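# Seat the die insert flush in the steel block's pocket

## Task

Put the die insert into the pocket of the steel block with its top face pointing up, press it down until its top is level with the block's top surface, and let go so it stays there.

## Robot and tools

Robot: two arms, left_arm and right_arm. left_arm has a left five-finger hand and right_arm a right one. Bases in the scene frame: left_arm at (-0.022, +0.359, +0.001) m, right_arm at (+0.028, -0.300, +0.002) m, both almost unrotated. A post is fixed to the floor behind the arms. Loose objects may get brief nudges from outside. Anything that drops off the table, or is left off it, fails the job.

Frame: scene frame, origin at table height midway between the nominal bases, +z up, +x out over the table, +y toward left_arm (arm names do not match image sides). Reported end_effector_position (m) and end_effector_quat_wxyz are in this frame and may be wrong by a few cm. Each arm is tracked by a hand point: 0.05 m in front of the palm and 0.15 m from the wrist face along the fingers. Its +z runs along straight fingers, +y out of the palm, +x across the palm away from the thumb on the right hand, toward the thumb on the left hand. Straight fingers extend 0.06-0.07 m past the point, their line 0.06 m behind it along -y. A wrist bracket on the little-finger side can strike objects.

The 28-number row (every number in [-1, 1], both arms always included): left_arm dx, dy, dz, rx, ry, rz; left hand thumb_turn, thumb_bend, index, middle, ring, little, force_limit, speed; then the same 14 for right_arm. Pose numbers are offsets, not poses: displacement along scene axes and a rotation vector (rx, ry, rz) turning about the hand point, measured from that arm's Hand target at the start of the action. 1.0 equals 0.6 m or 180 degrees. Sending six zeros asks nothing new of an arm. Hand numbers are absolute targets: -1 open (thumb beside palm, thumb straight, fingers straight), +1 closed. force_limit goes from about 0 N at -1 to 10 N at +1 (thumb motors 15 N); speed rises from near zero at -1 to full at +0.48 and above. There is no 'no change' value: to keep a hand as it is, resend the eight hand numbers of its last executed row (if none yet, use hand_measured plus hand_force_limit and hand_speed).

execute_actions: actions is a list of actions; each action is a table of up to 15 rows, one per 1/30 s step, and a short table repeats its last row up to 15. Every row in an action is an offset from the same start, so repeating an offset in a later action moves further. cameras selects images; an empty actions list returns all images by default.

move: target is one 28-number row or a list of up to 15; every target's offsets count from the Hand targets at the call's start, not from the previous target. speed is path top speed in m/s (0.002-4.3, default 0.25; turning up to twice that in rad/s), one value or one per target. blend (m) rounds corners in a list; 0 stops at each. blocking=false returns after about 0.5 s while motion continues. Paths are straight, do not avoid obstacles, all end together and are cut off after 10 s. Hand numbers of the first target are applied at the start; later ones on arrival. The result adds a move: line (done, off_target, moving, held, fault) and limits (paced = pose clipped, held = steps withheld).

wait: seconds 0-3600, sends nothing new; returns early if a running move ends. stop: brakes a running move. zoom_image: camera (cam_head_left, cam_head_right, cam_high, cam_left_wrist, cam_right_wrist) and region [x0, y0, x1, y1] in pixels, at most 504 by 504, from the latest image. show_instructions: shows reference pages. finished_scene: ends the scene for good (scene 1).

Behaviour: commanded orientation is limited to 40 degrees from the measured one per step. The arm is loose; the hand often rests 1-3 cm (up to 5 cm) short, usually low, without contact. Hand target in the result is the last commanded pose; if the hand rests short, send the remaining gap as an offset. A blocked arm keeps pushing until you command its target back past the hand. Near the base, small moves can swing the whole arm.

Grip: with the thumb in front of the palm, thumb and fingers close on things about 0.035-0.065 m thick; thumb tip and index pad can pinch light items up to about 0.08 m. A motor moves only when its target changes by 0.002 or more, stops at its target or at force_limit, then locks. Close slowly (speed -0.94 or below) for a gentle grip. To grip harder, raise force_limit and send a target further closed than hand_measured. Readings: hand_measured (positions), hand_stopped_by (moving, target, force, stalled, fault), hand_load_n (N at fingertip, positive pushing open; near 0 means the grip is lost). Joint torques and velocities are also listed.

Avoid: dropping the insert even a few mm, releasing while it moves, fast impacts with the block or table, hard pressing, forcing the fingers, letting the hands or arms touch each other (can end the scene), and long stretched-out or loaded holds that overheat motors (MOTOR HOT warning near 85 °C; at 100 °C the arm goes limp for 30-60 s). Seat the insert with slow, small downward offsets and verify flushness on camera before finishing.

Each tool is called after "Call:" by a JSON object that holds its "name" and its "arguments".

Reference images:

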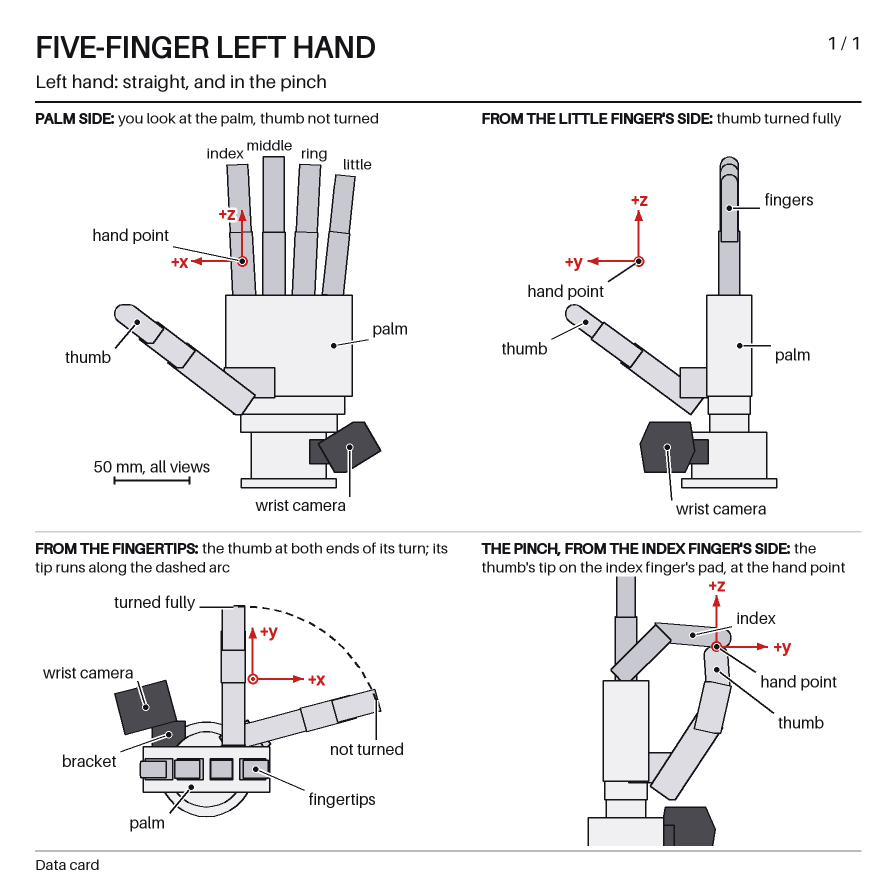

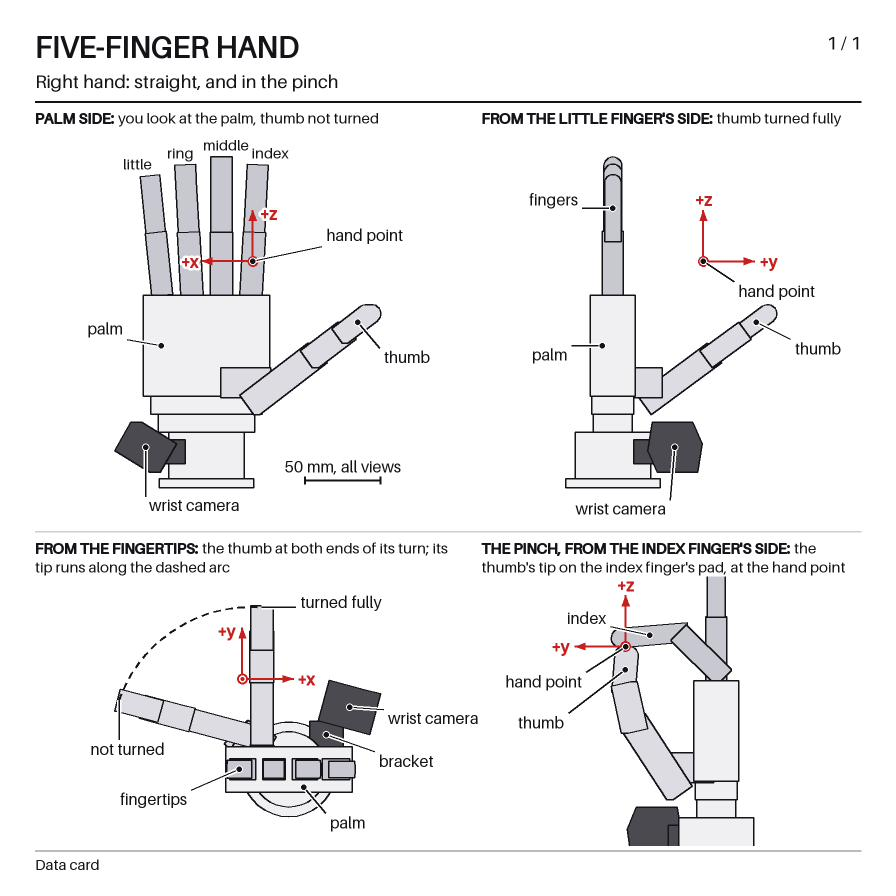

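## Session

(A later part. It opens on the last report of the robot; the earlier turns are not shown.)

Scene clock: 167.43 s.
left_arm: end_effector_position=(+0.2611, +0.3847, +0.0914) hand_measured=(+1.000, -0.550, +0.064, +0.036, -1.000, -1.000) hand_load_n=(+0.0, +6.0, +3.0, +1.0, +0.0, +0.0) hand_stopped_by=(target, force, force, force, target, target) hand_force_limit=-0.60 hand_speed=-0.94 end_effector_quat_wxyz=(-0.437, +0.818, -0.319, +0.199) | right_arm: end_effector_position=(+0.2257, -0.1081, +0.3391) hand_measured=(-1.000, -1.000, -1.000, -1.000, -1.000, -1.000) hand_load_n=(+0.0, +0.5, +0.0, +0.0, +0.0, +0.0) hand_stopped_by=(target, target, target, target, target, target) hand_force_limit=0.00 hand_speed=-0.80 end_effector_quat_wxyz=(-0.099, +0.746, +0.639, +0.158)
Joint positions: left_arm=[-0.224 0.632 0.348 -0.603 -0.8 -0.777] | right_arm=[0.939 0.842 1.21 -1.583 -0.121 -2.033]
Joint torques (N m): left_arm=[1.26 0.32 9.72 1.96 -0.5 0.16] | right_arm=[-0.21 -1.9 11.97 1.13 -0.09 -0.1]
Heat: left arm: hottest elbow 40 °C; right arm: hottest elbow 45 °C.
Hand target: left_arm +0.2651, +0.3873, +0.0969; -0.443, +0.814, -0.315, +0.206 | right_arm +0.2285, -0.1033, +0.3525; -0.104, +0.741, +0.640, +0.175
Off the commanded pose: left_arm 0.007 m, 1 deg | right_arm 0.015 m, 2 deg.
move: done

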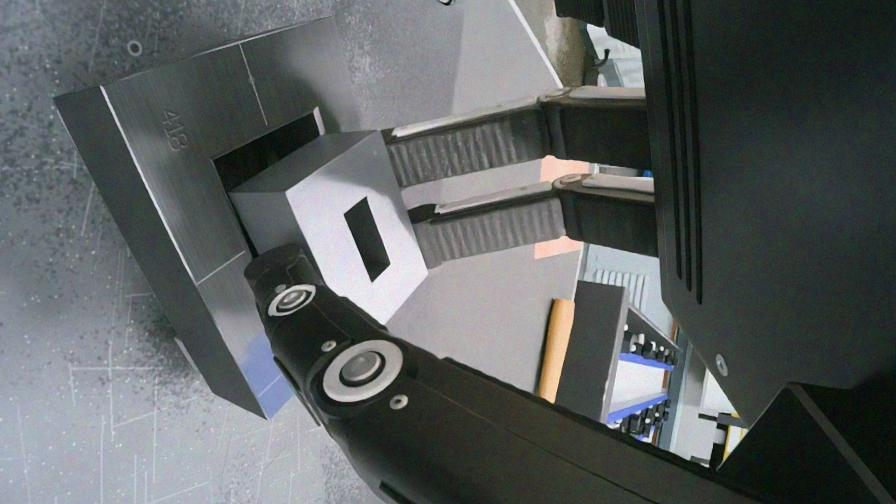

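Call:
{"name": "execute_actions", "arguments": {"actions": []}}

Call:
{"name": "zoom_image", "arguments": {"camera": "cam_high", "region": [230, 240, 350, 330]}}

Call:
{"name": "zoom_image", "arguments": {"camera": "cam_head_left", "region": [225, 235, 325, 325]}}

Call:
{"name": "zoom_image", "arguments": {"camera": "cam_head_right", "region": [230, 235, 330, 325]}}

Scene clock: 168.43 s.
left_arm: end_effector_position=(+0.2611, +0.3847, +0.0914) hand_measured=(+1.000, -0.550, +0.064, +0.036, -1.000, -1.000) hand_load_n=(+0.0, +6.0, +3.5, +1.5, +0.0, +0.0) hand_stopped_by=(target, force, force, force, target, target) hand_force_limit=-0.60 hand_speed=-0.94 end_effector_quat_wxyz=(-0.437, +0.818, -0.319, +0.199) | right_arm: end_effector_position=(+0.2257, -0.1081, +0.3391) hand_measured=(-1.000, -1.000, -1.000, -1.000, -1.000, -1.000) hand_load_n=(+0.0, +0.0, +0.0, -0.5, +0.0, +0.0) hand_stopped_by=(target, target, target, target, target, target) hand_force_limit=0.00 hand_speed=-0.80 end_effector_quat_wxyz=(-0.099, +0.746, +0.639, +0.158)
Joint positions: left_arm=[-0.224 0.632 0.348 -0.603 -0.8 -0.777] | right_arm=[0.939 0.842 1.21 -1.583 -0.121 -2.033]
Joint velocities: within noise
Joint torques (N m): left_arm=[1.32 0.38 9.73 1.98 -0.5 0.16] | right_arm=[-0.21 -1.85 11.99 1.13 -0.09 -0.1]
Heat: left arm: hottest elbow 40 °C; right arm: hottest elbow 45 °C.
Hand target: left_arm +0.2651, +0.3873, +0.0969; -0.443, +0.814, -0.315, +0.206 | right_arm +0.2285, -0.1033, +0.3525; -0.104, +0.741, +0.640, +0.175
Off the commanded pose: left_arm 0.007 m, 1 deg | right_arm 0.015 m, 2 deg.

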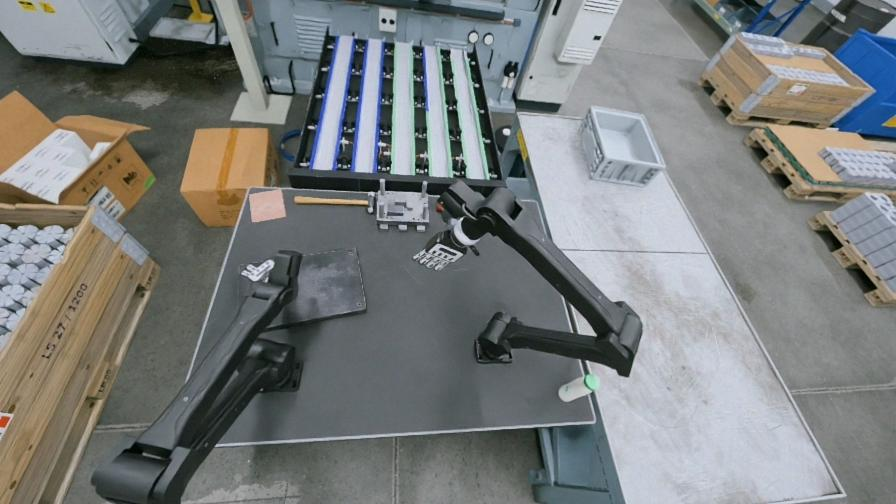

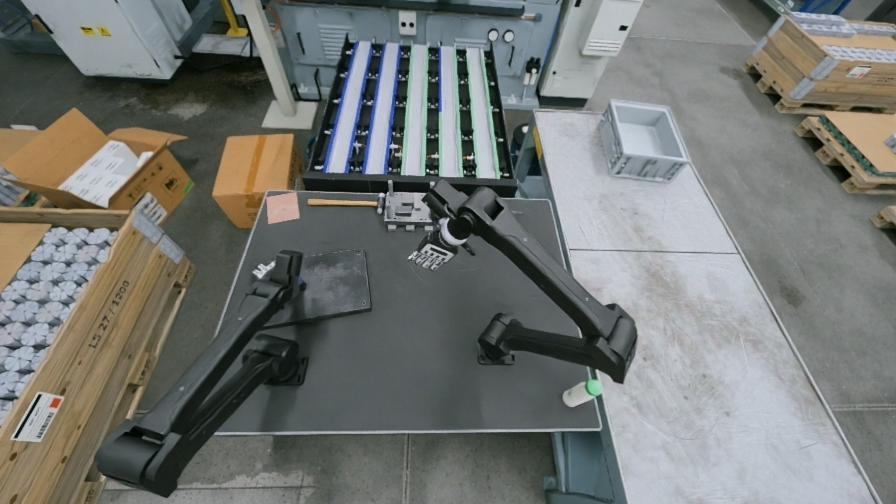

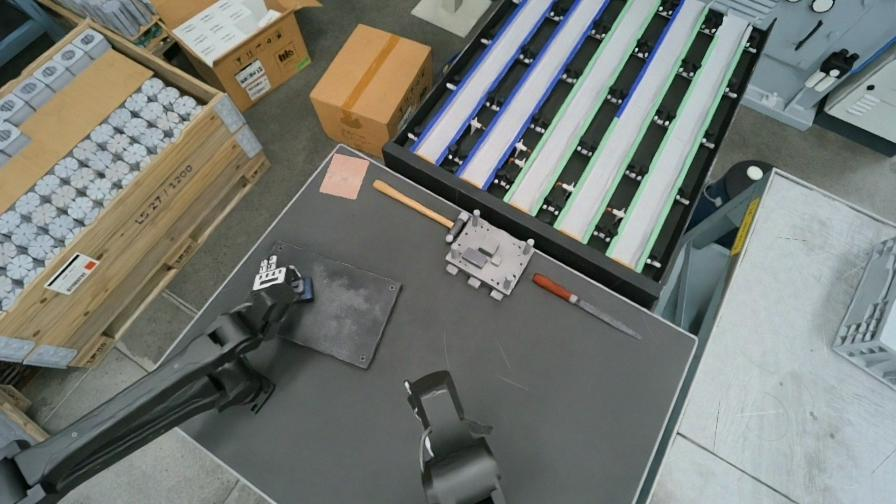

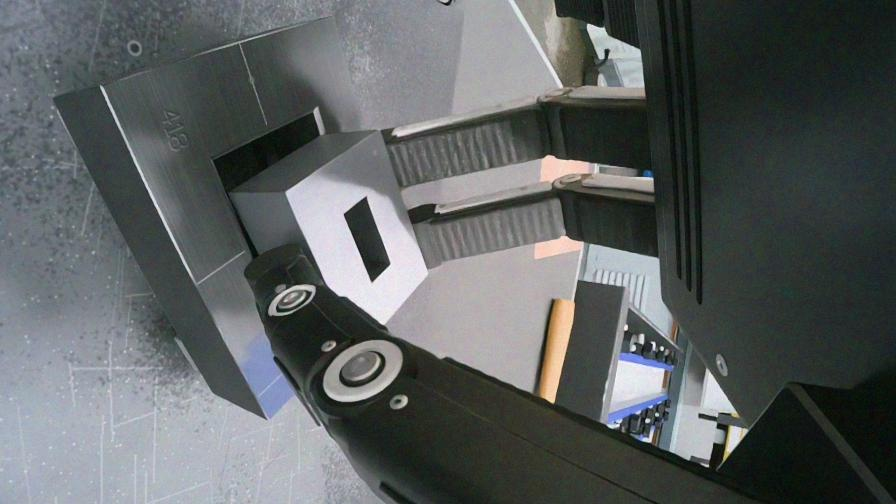

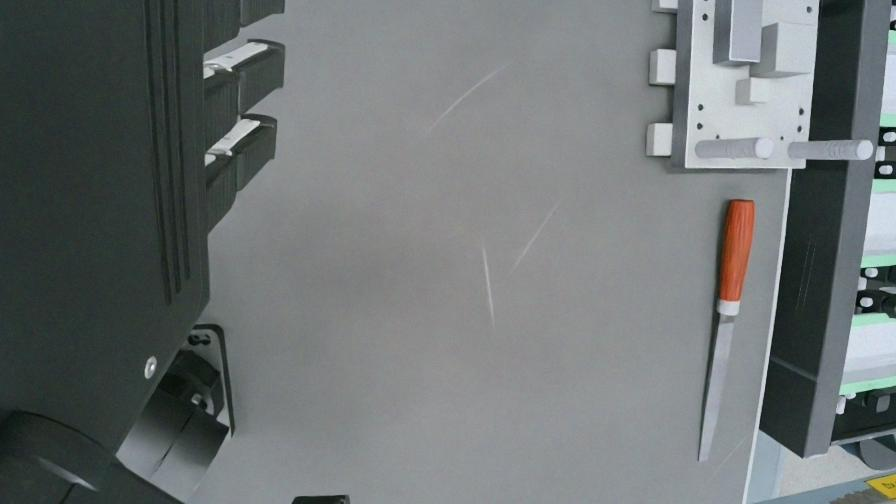

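Scaled by 4.200 from the camera's image (finer frame: 1280x720).

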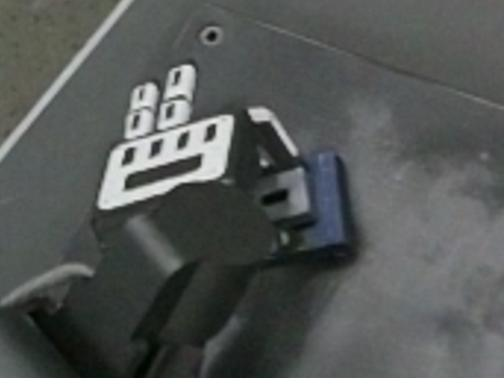

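Scaled by 5.040 from the camera's image (finer frame: 1280x720).

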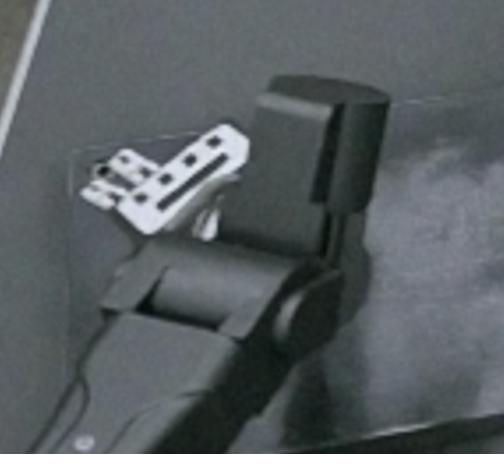

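Scaled by 5.040 from the camera's image (finer frame: 1280x720).

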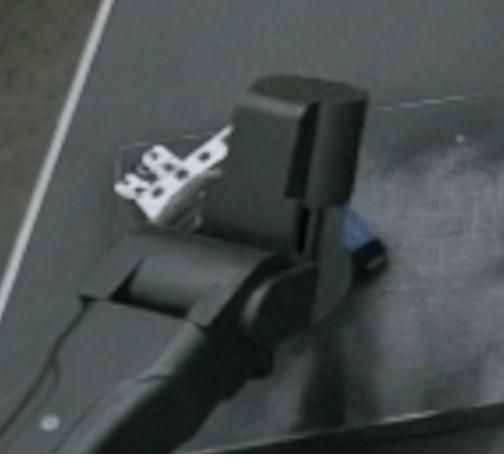

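Call:
{"name": "zoom_image", "arguments": {"camera": "cam_left_wrist", "region": [225, 200, 345, 320]}}

Scaled by 4.200 from the camera's image (finer frame: 1280x720).

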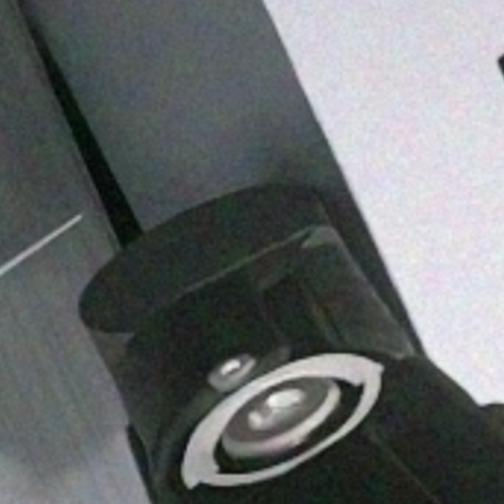

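Call:
{"name": "move", "arguments": {"target": [[0,0,0.09,0,0,0,1,-0.35,0.2,0.2,-1,-1,-0.6,-0.94,0,0,0,0,0,0,-1,-1,-1,-1,-1,-1,0,-0.8],[0,-0.2,0.09,0.0026,0.0226,-0.0064,1,-0.35,0.2,0.2,-1,-1,-0.6,-0.94,0,0,0,0,0,0,-1,-1,-1,-1,-1,-1,0,-0.8],[0,-0.2,0.0,0.0026,0.0226,-0.0064,1,-0.35,0.2,0.2,-1,-1,-0.6,-0.94,0,0,0,0,0,0,-1,-1,-1,-1,-1,-1,0,-0.8]], "speed": 0.1, "cameras": ["cam_left_wrist","cam_high"]}}

Scene clock: 179.00 s.
left_arm: end_effector_position=(+0.2575, +0.2730, +0.0914) hand_measured=(+1.000, -0.550, +0.064, +0.036, -1.000, -1.000) hand_load_n=(+0.0, +5.5, +2.5, +2.0, +0.0, +0.0) hand_stopped_by=(target, force, force, force, target, target) hand_force_limit=-0.60 hand_speed=-0.94 end_effector_quat_wxyz=(-0.434, +0.813, -0.353, +0.162) | right_arm: end_effector_position=(+0.2257, -0.1081, +0.3391) hand_measured=(-1.000, -1.000, -1.000, -1.000, -1.000, -1.000) hand_load_n=(+0.0, +0.0, +0.5, +0.5, +0.0, +0.5) hand_stopped_by=(target, target, target, target, target, target) hand_force_limit=0.00 hand_speed=-0.80 end_effector_quat_wxyz=(-0.099, +0.746, +0.639, +0.158)
Joint positions: left_arm=[-0.709 1.028 0.585 -1.077 -0.962 -1.458] | right_arm=[0.939 0.842 1.21 -1.583 -0.121 -2.033]
Joint torques (N m): left_arm=[0.03 -2.55 8.98 0.72 -0.91 -0.21] | right_arm=[-0.21 -1.9 11.97 1.11 -0.09 -0.1]
Heat: left arm: hottest elbow 40 °C; right arm: hottest elbow 45 °C.
Hand target: left_arm +0.2651, +0.2672, +0.0969; -0.433, +0.815, -0.340, +0.180 | right_arm +0.2285, -0.1033, +0.3525; -0.104, +0.741, +0.640, +0.175
Off the commanded pose: left_arm 0.011 m, 3 deg | right_arm 0.015 m, 2 deg.
move: off_target (left_arm)
Images, in order (width x height): cam_high 896x504, cam_left_wrist 896x504.

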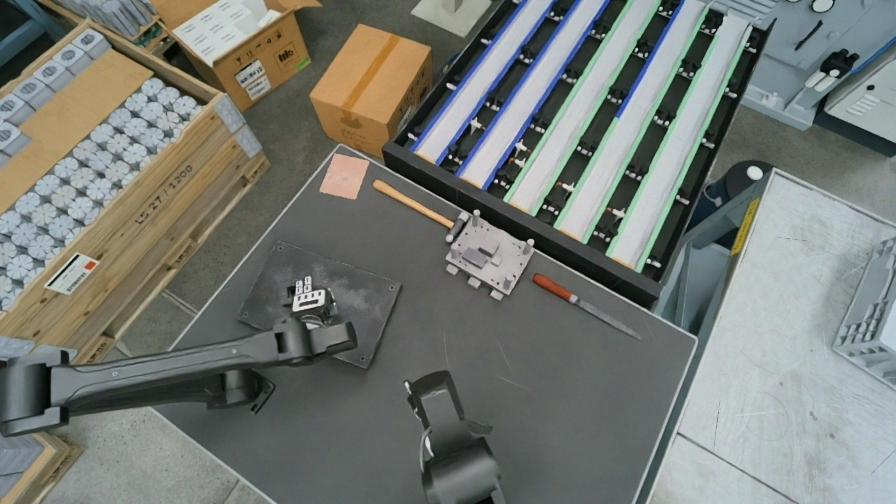

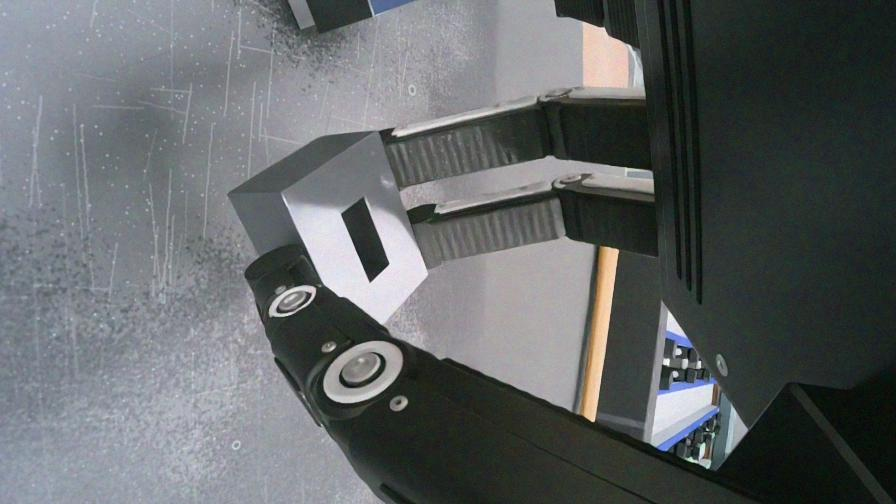

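Call:
{"name": "move", "arguments": {"target": [0,0,-0.045,-0.003,-0.0095,0,1,-0.35,0.2,0.2,-1,-1,-0.6,-0.94,0,0,0,0,0,0,-1,-1,-1,-1,-1,-1,0,-0.8], "speed": 0.08, "cameras": ["cam_left_wrist"]}}

Scene clock: 180.53 s.
left_arm: end_effector_position=(+0.2577, +0.2738, +0.0649) hand_measured=(+1.000, -0.550, +0.064, +0.036, -1.000, -1.000) hand_load_n=(+0.0, +5.5, +2.5, +2.5, -0.5, +0.0) hand_stopped_by=(target, force, force, force, target, target) hand_force_limit=-0.60 hand_speed=-0.94 end_effector_quat_wxyz=(-0.436, +0.812, -0.346, +0.176) | right_arm: end_effector_position=(+0.2257, -0.1081, +0.3391) hand_measured=(-1.000, -1.000, -1.000, -1.000, -1.000, -1.000) hand_load_n=(+0.0, +0.0, +0.0, +0.0, +0.5, +0.0) hand_stopped_by=(target, target, target, target, target, target) hand_force_limit=0.00 hand_speed=-0.80 end_effector_quat_wxyz=(-0.099, +0.746, +0.639, +0.158)
Joint positions: left_arm=[-0.715 1.061 0.518 -0.958 -0.976 -1.469] | right_arm=[0.939 0.842 1.21 -1.583 -0.121 -2.033]
Joint torques (N m): left_arm=[-0.15 -2.55 8.5 0.75 -0.94 -0.23] | right_arm=[-0.21 -1.96 11.97 1.13 -0.09 -0.1]
Heat: left arm: hottest elbow 40 °C; right arm: hottest elbow 45 °C.
Hand target: left_arm +0.2651, +0.2673, +0.0700; -0.434, +0.815, -0.332, +0.194 | right_arm +0.2285, -0.1033, +0.3525; -0.104, +0.741, +0.640, +0.175
Off the commanded pose: left_arm 0.011 m, 3 deg | right_arm 0.015 m, 2 deg.
move: off_target (left_arm)

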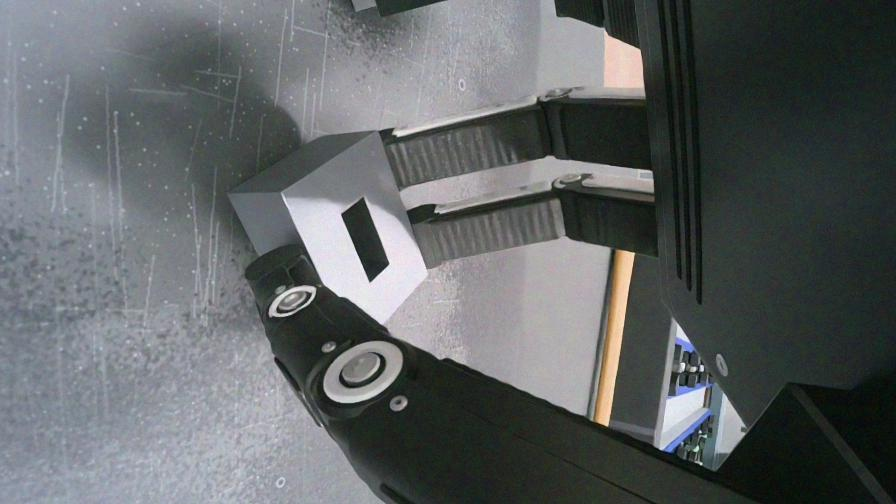

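Call:
{"name": "move", "arguments": {"target": [0,0,-0.012,0,0,0,1,-0.35,0.2,0.2,-1,-1,-0.6,-0.94,0,0,0,0,0,0,-1,-1,-1,-1,-1,-1,0,-0.8], "speed": 0.04, "cameras": ["cam_left_wrist"]}}

Scene clock: 181.67 s.
left_arm: end_effector_position=(+0.2588, +0.2727, +0.0596) hand_measured=(+1.000, -0.550, +0.064, +0.036, -1.000, -1.000) hand_load_n=(+0.0, +5.5, +2.5, +2.5, +0.0, +0.0) hand_stopped_by=(target, force, force, force, target, target) hand_force_limit=-0.60 hand_speed=-0.94 end_effector_quat_wxyz=(-0.435, +0.813, -0.344, +0.178) | right_arm: end_effector_position=(+0.2257, -0.1081, +0.3391) hand_measured=(-1.000, -1.000, -1.000, -1.000, -1.000, -1.000) hand_load_n=(+0.0, +0.0, +0.0, +0.0, +0.0, +0.0) hand_stopped_by=(target, target, target, target, target, target) hand_force_limit=0.00 hand_speed=-0.80 end_effector_quat_wxyz=(-0.099, +0.746, +0.639, +0.158)
Joint positions: left_arm=[-0.715 1.074 0.509 -0.931 -0.976 -1.469] | right_arm=[0.939 0.842 1.21 -1.583 -0.121 -2.033]
Joint torques (N m): left_arm=[-0.15 -2.37 8.12 0.8 -0.93 -0.24] | right_arm=[-0.21 -1.9 11.99 1.13 -0.09 -0.1]
Heat: left arm: hottest elbow 40 °C; right arm: hottest elbow 45 °C.
Hand target: left_arm +0.2651, +0.2673, +0.0627; -0.434, +0.815, -0.332, +0.194 | right_arm +0.2285, -0.1033, +0.3525; -0.104, +0.741, +0.640, +0.175
Off the commanded pose: left_arm 0.009 m, 2 deg | right_arm 0.015 m, 2 deg.
move: done

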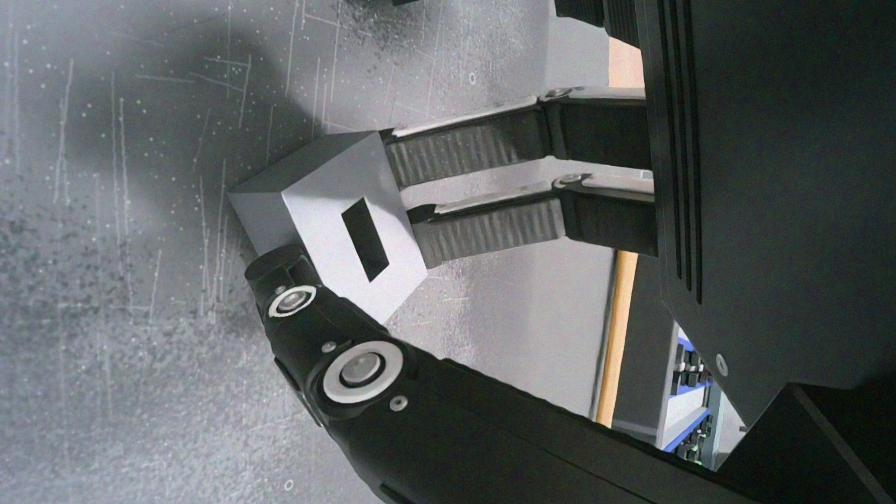

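Call:
{"name": "move", "arguments": {"target": [0,0,-0.010,0,0,0,1,-0.35,0.2,0.2,-1,-1,-0.6,-0.94,0,0,0,0,0,0,-1,-1,-1,-1,-1,-1,0,-0.8], "speed": 0.03, "cameras": ["cam_left_wrist"]}}

Call:
{"name": "zoom_image", "arguments": {"camera": "cam_left_wrist", "region": [200, 100, 440, 340]}}

Scene clock: 182.87 s.
left_arm: end_effector_position=(+0.2619, +0.2709, +0.0581) hand_measured=(+1.000, -0.550, +0.064, +0.036, -1.000, -1.000) hand_load_n=(+0.0, +5.0, +3.0, +2.5, +0.0, +0.0) hand_stopped_by=(target, force, force, force, target, target) hand_force_limit=-0.60 hand_speed=-0.94 end_effector_quat_wxyz=(-0.435, +0.813, -0.341, +0.184) | right_arm: end_effector_position=(+0.2257, -0.1081, +0.3391) hand_measured=(-1.000, -1.000, -1.000, -1.000, -1.000, -1.000) hand_load_n=(+0.0, +0.0, +0.0, +0.0, +0.0, +0.0) hand_stopped_by=(target, target, target, target, target, target) hand_force_limit=0.00 hand_speed=-0.80 end_effector_quat_wxyz=(-0.099, +0.746, +0.639, +0.158)
Joint positions: left_arm=[-0.715 1.081 0.505 -0.906 -0.981 -1.469] | right_arm=[0.939 0.842 1.21 -1.583 -0.121 -2.033]
Joint torques (N m): left_arm=[-0.09 -2.02 7.57 0.81 -0.78 -0.23] | right_arm=[-0.21 -1.9 11.97 1.11 -0.09 -0.1]
Heat: left arm: hottest elbow 40 °C; right arm: hottest elbow 45 °C.
Hand target: left_arm +0.2651, +0.2672, +0.0568; -0.434, +0.815, -0.332, +0.194 | right_arm +0.2285, -0.1033, +0.3525; -0.104, +0.741, +0.640, +0.175
Off the commanded pose: left_arm 0.005 m, 1 deg | right_arm 0.015 m, 2 deg.
move: done

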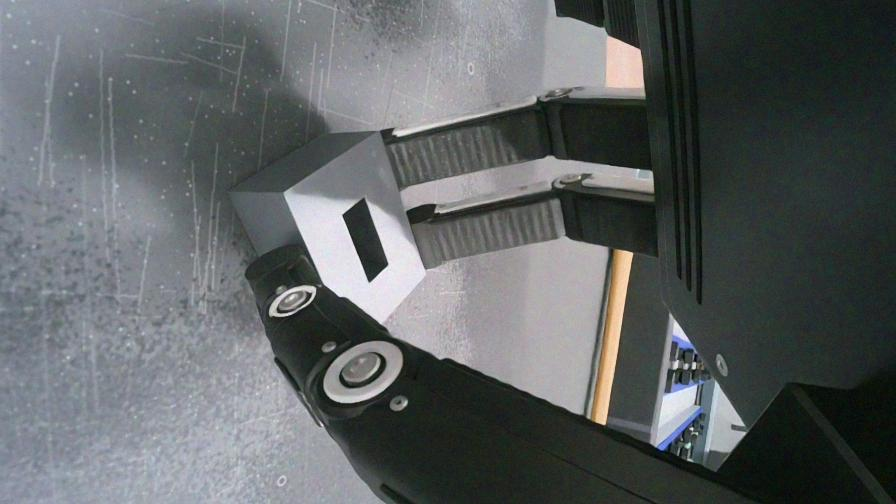

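Scaled by 2.100 from the camera's image (finer frame: 1280x720).

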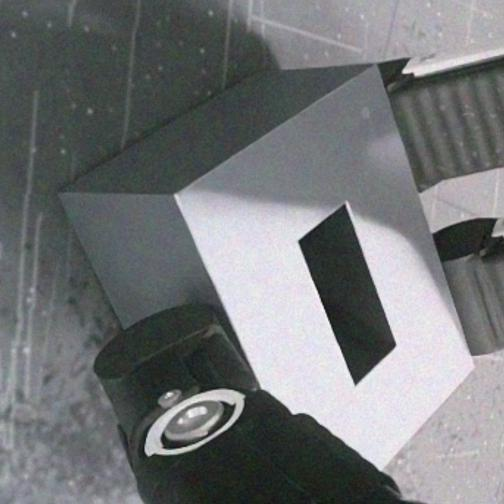

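Call:
{"name": "execute_actions", "arguments": {"actions": [[[0,0,0,0,0,0,1,-0.8,-0.1,-0.1,-1,-1,-0.6,-0.9,0,0,0,0,0,0,-1,-1,-1,-1,-1,-1,0,-0.8]],[[0,0,0,0,0,0,1,-0.8,-0.1,-0.1,-1,-1,-0.6,-0.9,0,0,0,0,0,0,-1,-1,-1,-1,-1,-1,0,-0.8]]], "cameras": ["cam_left_wrist"]}}

Scene clock: 185.50 s.
left_arm: end_effector_position=(+0.2623, +0.2706, +0.0582) hand_measured=(+1.000, -0.800, -0.100, -0.100, -1.000, -1.000) hand_load_n=(+0.0, +0.0, +0.0, +0.0, +0.0, +0.0) hand_stopped_by=(target, target, target, target, target, target) hand_force_limit=-0.60 hand_speed=-0.90 end_effector_quat_wxyz=(-0.434, +0.814, -0.339, +0.186) | right_arm: end_effector_position=(+0.2257, -0.1081, +0.3391) hand_measured=(-1.000, -1.000, -1.000, -1.000, -1.000, -1.000) hand_load_n=(+0.0, +0.0, +0.0, +0.0, +0.0, +0.0) hand_stopped_by=(target, target, target, target, target, target) hand_force_limit=0.00 hand_speed=-0.80 end_effector_quat_wxyz=(-0.099, +0.746, +0.639, +0.158)
Joint positions: left_arm=[-0.715 1.081 0.505 -0.905 -0.981 -1.472] | right_arm=[0.939 0.842 1.21 -1.583 -0.121 -2.033]
Joint torques (N m): left_arm=[-0.15 -1.96 7.56 0.72 -0.77 -0.21] | right_arm=[-0.21 -1.9 11.97 1.13 -0.09 -0.1]
Heat: left arm: hottest elbow 40 °C; right arm: hottest elbow 45 °C.
Hand target: left_arm +0.2651, +0.2672, +0.0568; -0.434, +0.815, -0.332, +0.194 | right_arm +0.2285, -0.1033, +0.3525; -0.104, +0.741, +0.640, +0.175
Off the commanded pose: left_arm 0.005 m, 1 deg | right_arm 0.015 m, 2 deg.

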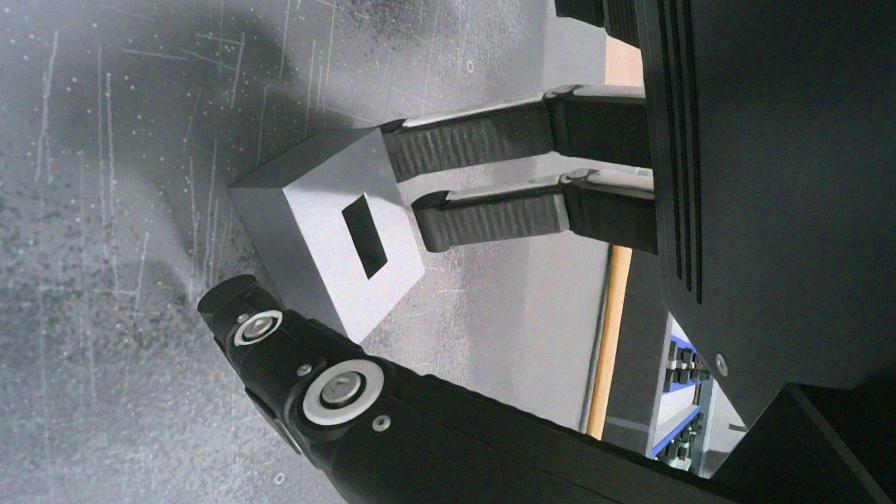

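Call:
{"name": "move", "arguments": {"target": [[0,0,0,0,0,0,1,-0.8,-0.7,-0.7,-1,-1,-0.6,-0.2,0,0,0,0,0,0,-1,-1,-1,-1,-1,-1,0,-0.8],[0.005,0,0.07,0,0,0,1,-0.8,-0.7,-0.7,-1,-1,-0.6,-0.2,0,0,0,0,0,0,-1,-1,-1,-1,-1,-1,0,-0.8]], "speed": 0.1, "cameras": ["cam_left_wrist"]}}

Scene clock: 188.27 s.
left_arm: end_effector_position=(+0.2581, +0.2744, +0.0846) hand_measured=(+1.000, -0.800, -0.700, -0.700, -1.000, -1.000) hand_load_n=(+0.0, +0.0, +0.0, +0.0, +0.0, +0.0) hand_stopped_by=(target, target, target, target, target, target) hand_force_limit=-0.60 hand_speed=-0.20 end_effector_quat_wxyz=(-0.436, +0.813, -0.342, +0.180) | right_arm: end_effector_position=(+0.2257, -0.1081, +0.3391) hand_measured=(-1.000, -1.000, -1.000, -1.000, -1.000, -1.000) hand_load_n=(+0.0, -0.5, +0.0, +0.0, +0.0, +0.0) hand_stopped_by=(target, target, target, target, target, target) hand_force_limit=0.00 hand_speed=-0.80 end_effector_quat_wxyz=(-0.099, +0.746, +0.639, +0.158)
Joint positions: left_arm=[-0.715 1.018 0.548 -1.024 -0.981 -1.472] | right_arm=[0.939 0.842 1.21 -1.583 -0.121 -2.033]
Joint torques (N m): left_arm=[0.62 -2.61 10.92 -0.31 -0.75 -0.05] | right_arm=[-0.15 -1.9 11.99 1.13 -0.09 -0.1]
Heat: left arm: hottest elbow 40 °C; right arm: hottest elbow 45 °C.
Hand target: left_arm +0.2681, +0.2672, +0.0988; -0.434, +0.815, -0.332, +0.194 | right_arm +0.2285, -0.1033, +0.3525; -0.104, +0.741, +0.640, +0.175
Off the commanded pose: left_arm 0.019 m, 2 deg | right_arm 0.015 m, 2 deg.
move: off_target (left_arm)

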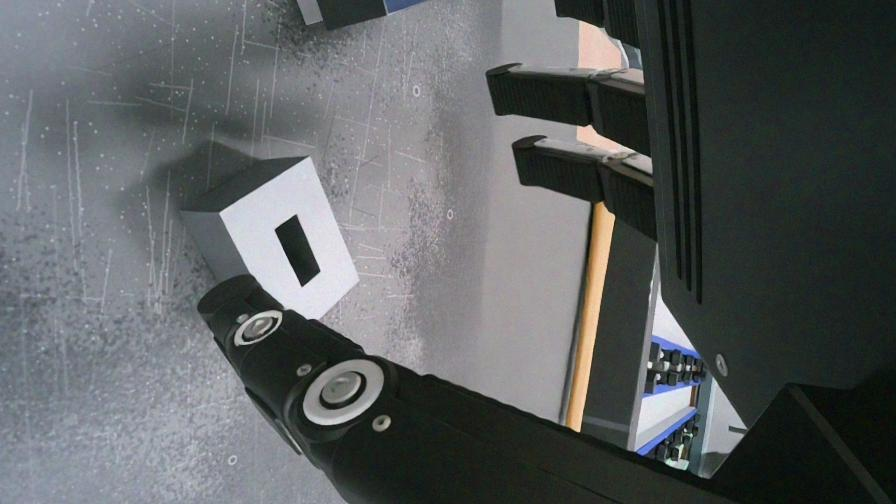

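Call:
{"name": "move", "arguments": {"target": [[0.002,-0.004,-0.02,0,0,0,1,-0.8,-0.7,-0.7,-1,-1,-0.6,-0.2,0,0,0,0,0,0,-1,-1,-1,-1,-1,-1,0,-0.8],[0.002,-0.004,-0.049,0,0,0,1,-0.8,-0.7,-0.7,-1,-1,-0.6,-0.2,0,0,0,0,0,0,-1,-1,-1,-1,-1,-1,0,-0.8]], "speed": 0.06, "cameras": ["cam_left_wrist"]}}

Scene clock: 190.63 s.
left_arm: end_effector_position=(+0.2662, +0.2671, +0.0702) hand_measured=(+1.000, -0.800, -0.700, -0.700, -1.000, -1.000) hand_load_n=(+0.0, +0.0, +0.0, +0.0, +0.0, +0.0) hand_stopped_by=(target, target, target, target, target, target) hand_force_limit=-0.60 hand_speed=-0.20 end_effector_quat_wxyz=(-0.434, +0.814, -0.338, +0.187) | right_arm: end_effector_position=(+0.2257, -0.1081, +0.3391) hand_measured=(-1.000, -1.000, -1.000, -1.000, -1.000, -1.000) hand_load_n=(+0.0, +0.0, +0.0, +0.5, +0.0, +0.0) hand_stopped_by=(target, target, target, target, target, target) hand_force_limit=0.00 hand_speed=-0.80 end_effector_quat_wxyz=(-0.099, +0.746, +0.639, +0.158)
Joint positions: left_arm=[-0.715 1.071 0.535 -0.942 -0.981 -1.472] | right_arm=[0.939 0.842 1.21 -1.583 -0.121 -2.033]
Joint torques (N m): left_arm=[0.32 -2.26 7.83 0.73 -0.75 -0.12] | right_arm=[-0.21 -1.9 11.97 1.11 -0.09 -0.1]
Heat: left arm: hottest elbow 39 °C; right arm: hottest elbow 45 °C.
Hand target: left_arm +0.2693, +0.2648, +0.0694; -0.434, +0.815, -0.332, +0.194 | right_arm +0.2285, -0.1033, +0.3525; -0.104, +0.741, +0.640, +0.175
Off the commanded pose: left_arm 0.004 m, 1 deg | right_arm 0.015 m, 2 deg.
move: done

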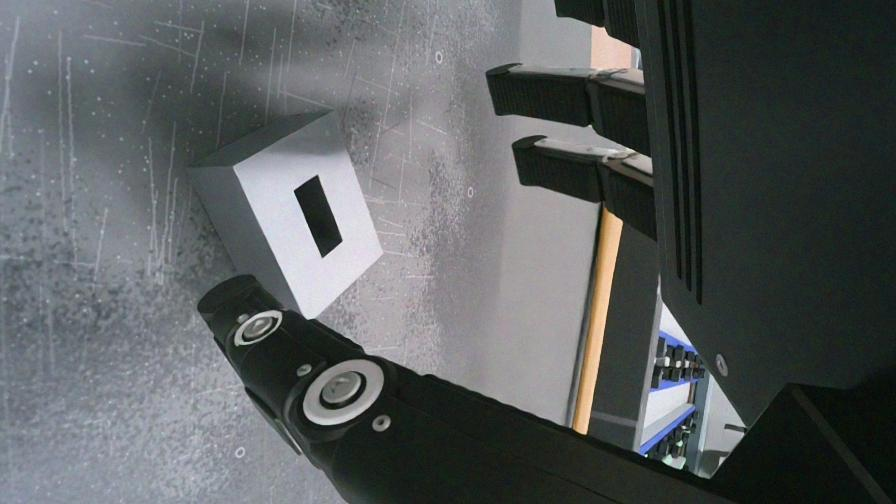

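Call:
{"name": "move", "arguments": {"target": [-0.009,0.0075,-0.0125,0,0,0,1,-0.8,-0.7,-0.7,-1,-1,-0.6,-0.2,0,0,0,0,0,0,-1,-1,-1,-1,-1,-1,0,-0.8], "speed": 0.05, "cameras": ["cam_left_wrist"]}}

Scene clock: 191.83 s.
left_arm: end_effector_position=(+0.2601, +0.2726, +0.0602) hand_measured=(+1.000, -0.800, -0.700, -0.700, -1.000, -1.000) hand_load_n=(+0.5, +0.0, +0.0, +0.0, +0.0, +0.0) hand_stopped_by=(target, target, target, target, target, target) hand_force_limit=-0.60 hand_speed=-0.20 end_effector_quat_wxyz=(-0.435, +0.813, -0.341, +0.183) | right_arm: end_effector_position=(+0.2257, -0.1081, +0.3391) hand_measured=(-1.000, -1.000, -1.000, -1.000, -1.000, -1.000) hand_load_n=(+0.0, +0.0, +0.0, +0.0, +0.0, +0.0) hand_stopped_by=(target, target, target, target, target, target) hand_force_limit=0.00 hand_speed=-0.80 end_effector_quat_wxyz=(-0.099, +0.746, +0.639, +0.158)
Joint positions: left_arm=[-0.715 1.071 0.506 -0.923 -0.981 -1.472] | right_arm=[0.939 0.842 1.21 -1.583 -0.121 -2.033]
Joint torques (N m): left_arm=[0.15 -2.67 7.77 0.68 -0.76 -0.15] | right_arm=[-0.21 -1.9 11.99 1.14 -0.09 -0.1]
Heat: left arm: hottest elbow 39 °C; right arm: hottest elbow 45 °C.
Hand target: left_arm +0.2640, +0.2693, +0.0619; -0.434, +0.815, -0.332, +0.194 | right_arm +0.2285, -0.1033, +0.3525; -0.104, +0.741, +0.640, +0.175
Off the commanded pose: left_arm 0.005 m, 2 deg | right_arm 0.015 m, 2 deg.
move: done

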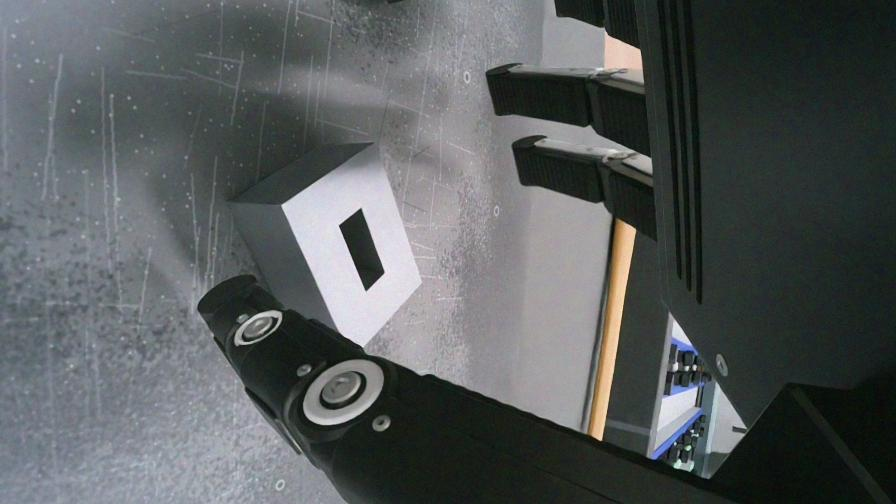

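Call:
{"name": "move", "arguments": {"target": [[0.003,-0.0022,0.0435,0,0,0,1,-0.8,-0.7,-0.7,-1,-1,-0.6,-0.2,0,0,0,0,0,0,-1,-1,-1,-1,-1,-1,0,-0.8],[0.003,-0.0022,0.0052,0,0,0,1,-0.8,-0.7,-0.7,-1,-1,-0.6,-0.2,0,0,0,0,0,0,-1,-1,-1,-1,-1,-1,0,-0.8]], "speed": 0.06, "cameras": ["cam_left_wrist"]}}

Scene clock: 194.33 s.
left_arm: end_effector_position=(+0.2635, +0.2695, +0.0667) hand_measured=(+1.000, -0.800, -0.700, -0.700, -1.000, -1.000) hand_load_n=(+0.0, +0.0, +0.0, +0.0, +0.0, +0.0) hand_stopped_by=(target, target, target, target, target, target) hand_force_limit=-0.60 hand_speed=-0.20 end_effector_quat_wxyz=(-0.433, +0.814, -0.338, +0.188) | right_arm: end_effector_position=(+0.2257, -0.1081, +0.3391) hand_measured=(-1.000, -1.000, -1.000, -1.000, -1.000, -1.000) hand_load_n=(+0.0, +0.0, +0.0, +0.0, +0.0, +0.0) hand_stopped_by=(target, target, target, target, target, target) hand_force_limit=0.00 hand_speed=-0.80 end_effector_quat_wxyz=(-0.099, +0.746, +0.639, +0.158)
Joint positions: left_arm=[-0.715 1.064 0.52 -0.931 -0.981 -1.472] | right_arm=[0.939 0.842 1.21 -1.583 -0.121 -2.033]
Joint torques (N m): left_arm=[0.26 -2.08 7.53 0.75 -0.76 -0.13] | right_arm=[-0.21 -1.96 11.97 1.13 -0.09 -0.1]
Heat: left arm: hottest elbow 39 °C; right arm: hottest elbow 45 °C.
Hand target: left_arm +0.2657, +0.2681, +0.0650; -0.434, +0.815, -0.332, +0.194 | right_arm +0.2285, -0.1033, +0.3525; -0.104, +0.741, +0.640, +0.175
Off the commanded pose: left_arm 0.003 m, 1 deg | right_arm 0.015 m, 2 deg.
move: done

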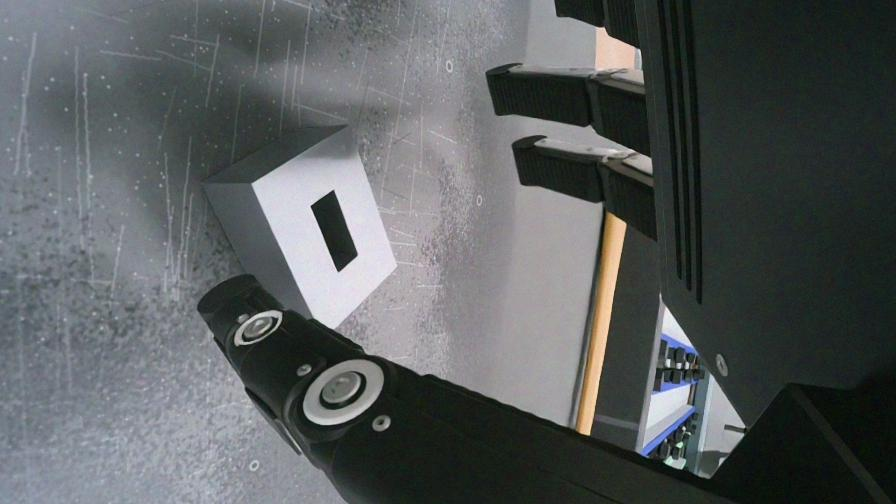

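Call:
{"name": "move", "arguments": {"target": [0.001,0.0002,-0.006,-0.01556,0.0158,0,1,-0.8,-0.7,-0.7,-1,-1,-0.6,-0.2,0,0,0,0,0,0,-1,-1,-1,-1,-1,-1,0,-0.8], "speed": 0.05, "cameras": ["cam_left_wrist"]}}

Scene clock: 197.67 s.
left_arm: end_effector_position=(+0.2635, +0.2685, +0.0591) hand_measured=(+1.000, -0.800, -0.700, -0.700, -1.000, -1.000) hand_load_n=(+0.5, +0.0, +0.0, +0.0, +0.0, +0.0) hand_stopped_by=(target, target, target, target, target, target) hand_force_limit=-0.60 hand_speed=-0.20 end_effector_quat_wxyz=(-0.407, +0.830, -0.338, +0.176) | right_arm: end_effector_position=(+0.2257, -0.1081, +0.3391) hand_measured=(-1.000, -1.000, -1.000, -1.000, -1.000, -1.000) hand_load_n=(+0.0, +0.0, +0.0, +0.0, +0.0, +0.5) hand_stopped_by=(target, target, target, target, target, target) hand_force_limit=0.00 hand_speed=-0.80 end_effector_quat_wxyz=(-0.099, +0.746, +0.639, +0.158)
Joint positions: left_arm=[-0.676 1.064 0.52 -0.902 -0.913 -1.435] | right_arm=[0.939 0.842 1.21 -1.583 -0.121 -2.033]
Joint torques (N m): left_arm=[1.14 -3.49 7.83 0.81 -0.5 0.13] | right_arm=[-0.26 -1.9 11.97 1.13 -0.09 -0.1]
Heat: left arm: hottest elbow 39 °C; right arm: hottest elbow 45 °C.
Hand target: left_arm +0.2663, +0.2682, +0.0614; -0.406, +0.830, -0.338, +0.182 | right_arm +0.2285, -0.1033, +0.3525; -0.104, +0.741, +0.640, +0.175
Off the commanded pose: left_arm 0.004 m, 1 deg | right_arm 0.015 m, 2 deg.
move: done

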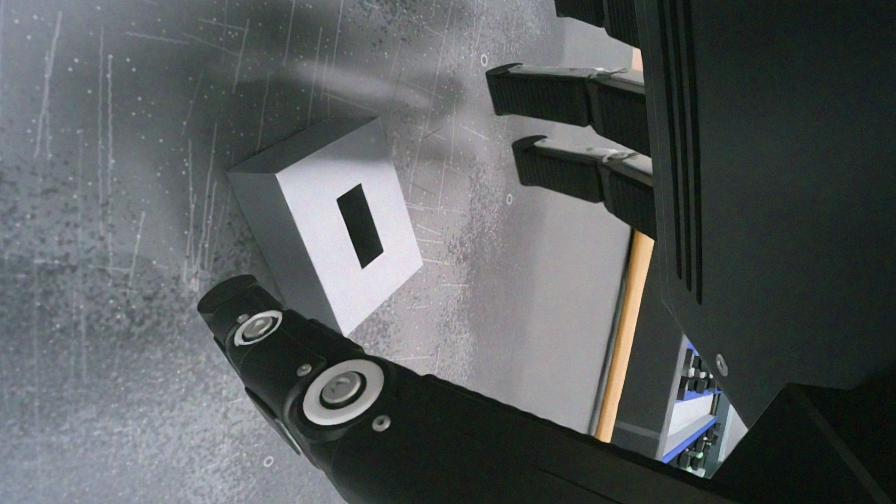

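Call:
{"name": "move", "arguments": {"target": [[0,0,0,0,0,0,1,-0.78,-0.12,-0.12,-1,-1,-0.6,-0.2,0,0,0,0,0,0,-1,-1,-1,-1,-1,-1,0,-0.8],[0,0,0,0,0,0,1,-0.35,0.2,0.2,-1,-1,-0.6,-0.94,0,0,0,0,0,0,-1,-1,-1,-1,-1,-1,0,-0.8]], "speed": 0.05, "cameras": ["cam_left_wrist"]}}

Scene clock: 201.80 s.
left_arm: end_effector_position=(+0.2635, +0.2685, +0.0591) hand_measured=(+1.000, -0.660, +0.156, +0.110, -1.000, -1.000) hand_load_n=(+0.0, +5.0, +2.5, +2.0, +0.0, +0.0) hand_stopped_by=(target, force, force, force, target, target) hand_force_limit=-0.60 hand_speed=-0.94 end_effector_quat_wxyz=(-0.407, +0.830, -0.338, +0.176) | right_arm: end_effector_position=(+0.2257, -0.1081, +0.3391) hand_measured=(-1.000, -1.000, -1.000, -1.000, -1.000, -1.000) hand_load_n=(+0.0, +0.0, +0.0, +0.0, +0.0, +0.0) hand_stopped_by=(target, target, target, target, target, target) hand_force_limit=0.00 hand_speed=-0.80 end_effector_quat_wxyz=(-0.099, +0.746, +0.639, +0.158)
Joint positions: left_arm=[-0.676 1.064 0.52 -0.902 -0.913 -1.435] | right_arm=[0.939 0.842 1.21 -1.583 -0.121 -2.033]
Joint torques (N m): left_arm=[1.2 -3.55 7.8 0.81 -0.5 0.13] | right_arm=[-0.21 -1.85 11.99 1.14 -0.09 -0.1]
Heat: left arm: hottest elbow 38 °C; right arm: hottest elbow 45 °C.
Hand target: left_arm +0.2663, +0.2681, +0.0614; -0.406, +0.829, -0.338, +0.182 | right_arm +0.2285, -0.1033, +0.3525; -0.104, +0.741, +0.640, +0.175
Off the commanded pose: left_arm 0.004 m, 1 deg | right_arm 0.015 m, 2 deg.
move: done

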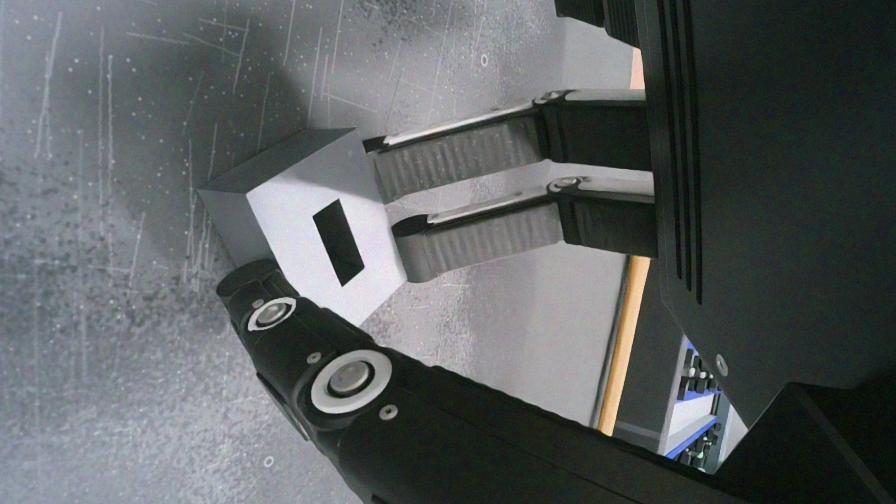

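Call:
{"name": "move", "arguments": {"target": [[0,0,0,0,0,0,1,-0.67,-0.2,-0.2,-1,-1,-0.6,-0.6,0,0,0,0,0,0,-1,-1,-1,-1,-1,-1,0,-0.8],[0,0,0,0,0,0,1,-0.47,-0.2,-0.2,-1,-1,-0.6,-0.9,0,0,0,0,0,0,-1,-1,-1,-1,-1,-1,0,-0.8]], "speed": 0.05, "cameras": ["cam_left_wrist"]}}

Scene clock: 205.77 s.
left_arm: end_effector_position=(+0.2634, +0.2683, +0.0589) hand_measured=(+1.000, -0.470, -0.200, -0.200, -1.000, -1.000) hand_load_n=(+0.5, +0.5, +0.0, +0.0, -0.5, +0.0) hand_stopped_by=(target, target, target, target, target, target) hand_force_limit=-0.60 hand_speed=-0.90 end_effector_quat_wxyz=(-0.407, +0.830, -0.338, +0.176) | right_arm: end_effector_position=(+0.2257, -0.1081, +0.3391) hand_measured=(-1.000, -1.000, -1.000, -1.000, -1.000, -1.000) hand_load_n=(+0.0, +0.0, +0.0, +0.0, +0.0, +0.0) hand_stopped_by=(target, target, target, target, target, target) hand_force_limit=0.00 hand_speed=-0.80 end_effector_quat_wxyz=(-0.099, +0.746, +0.639, +0.158)
Joint positions: left_arm=[-0.676 1.064 0.52 -0.902 -0.912 -1.435] | right_arm=[0.939 0.842 1.21 -1.583 -0.121 -2.033]
Joint torques (N m): left_arm=[1.14 -3.55 7.83 0.83 -0.53 0.13] | right_arm=[-0.21 -1.96 11.97 1.14 -0.09 -0.1]
Heat: left arm: hottest elbow 38 °C; right arm: hottest elbow 45 °C.
Hand target: left_arm +0.2663, +0.2681, +0.0614; -0.406, +0.829, -0.338, +0.182 | right_arm +0.2285, -0.1033, +0.3525; -0.104, +0.741, +0.640, +0.175
Off the commanded pose: left_arm 0.004 m, 1 deg | right_arm 0.015 m, 2 deg.
move: done

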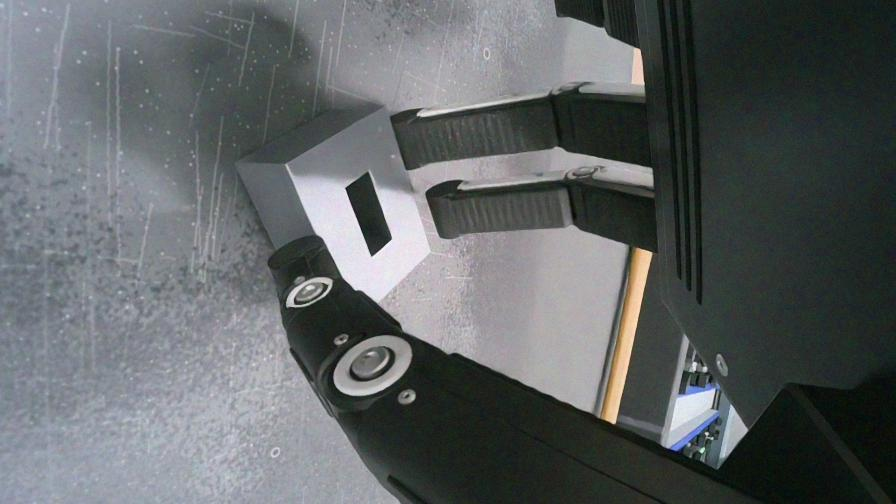

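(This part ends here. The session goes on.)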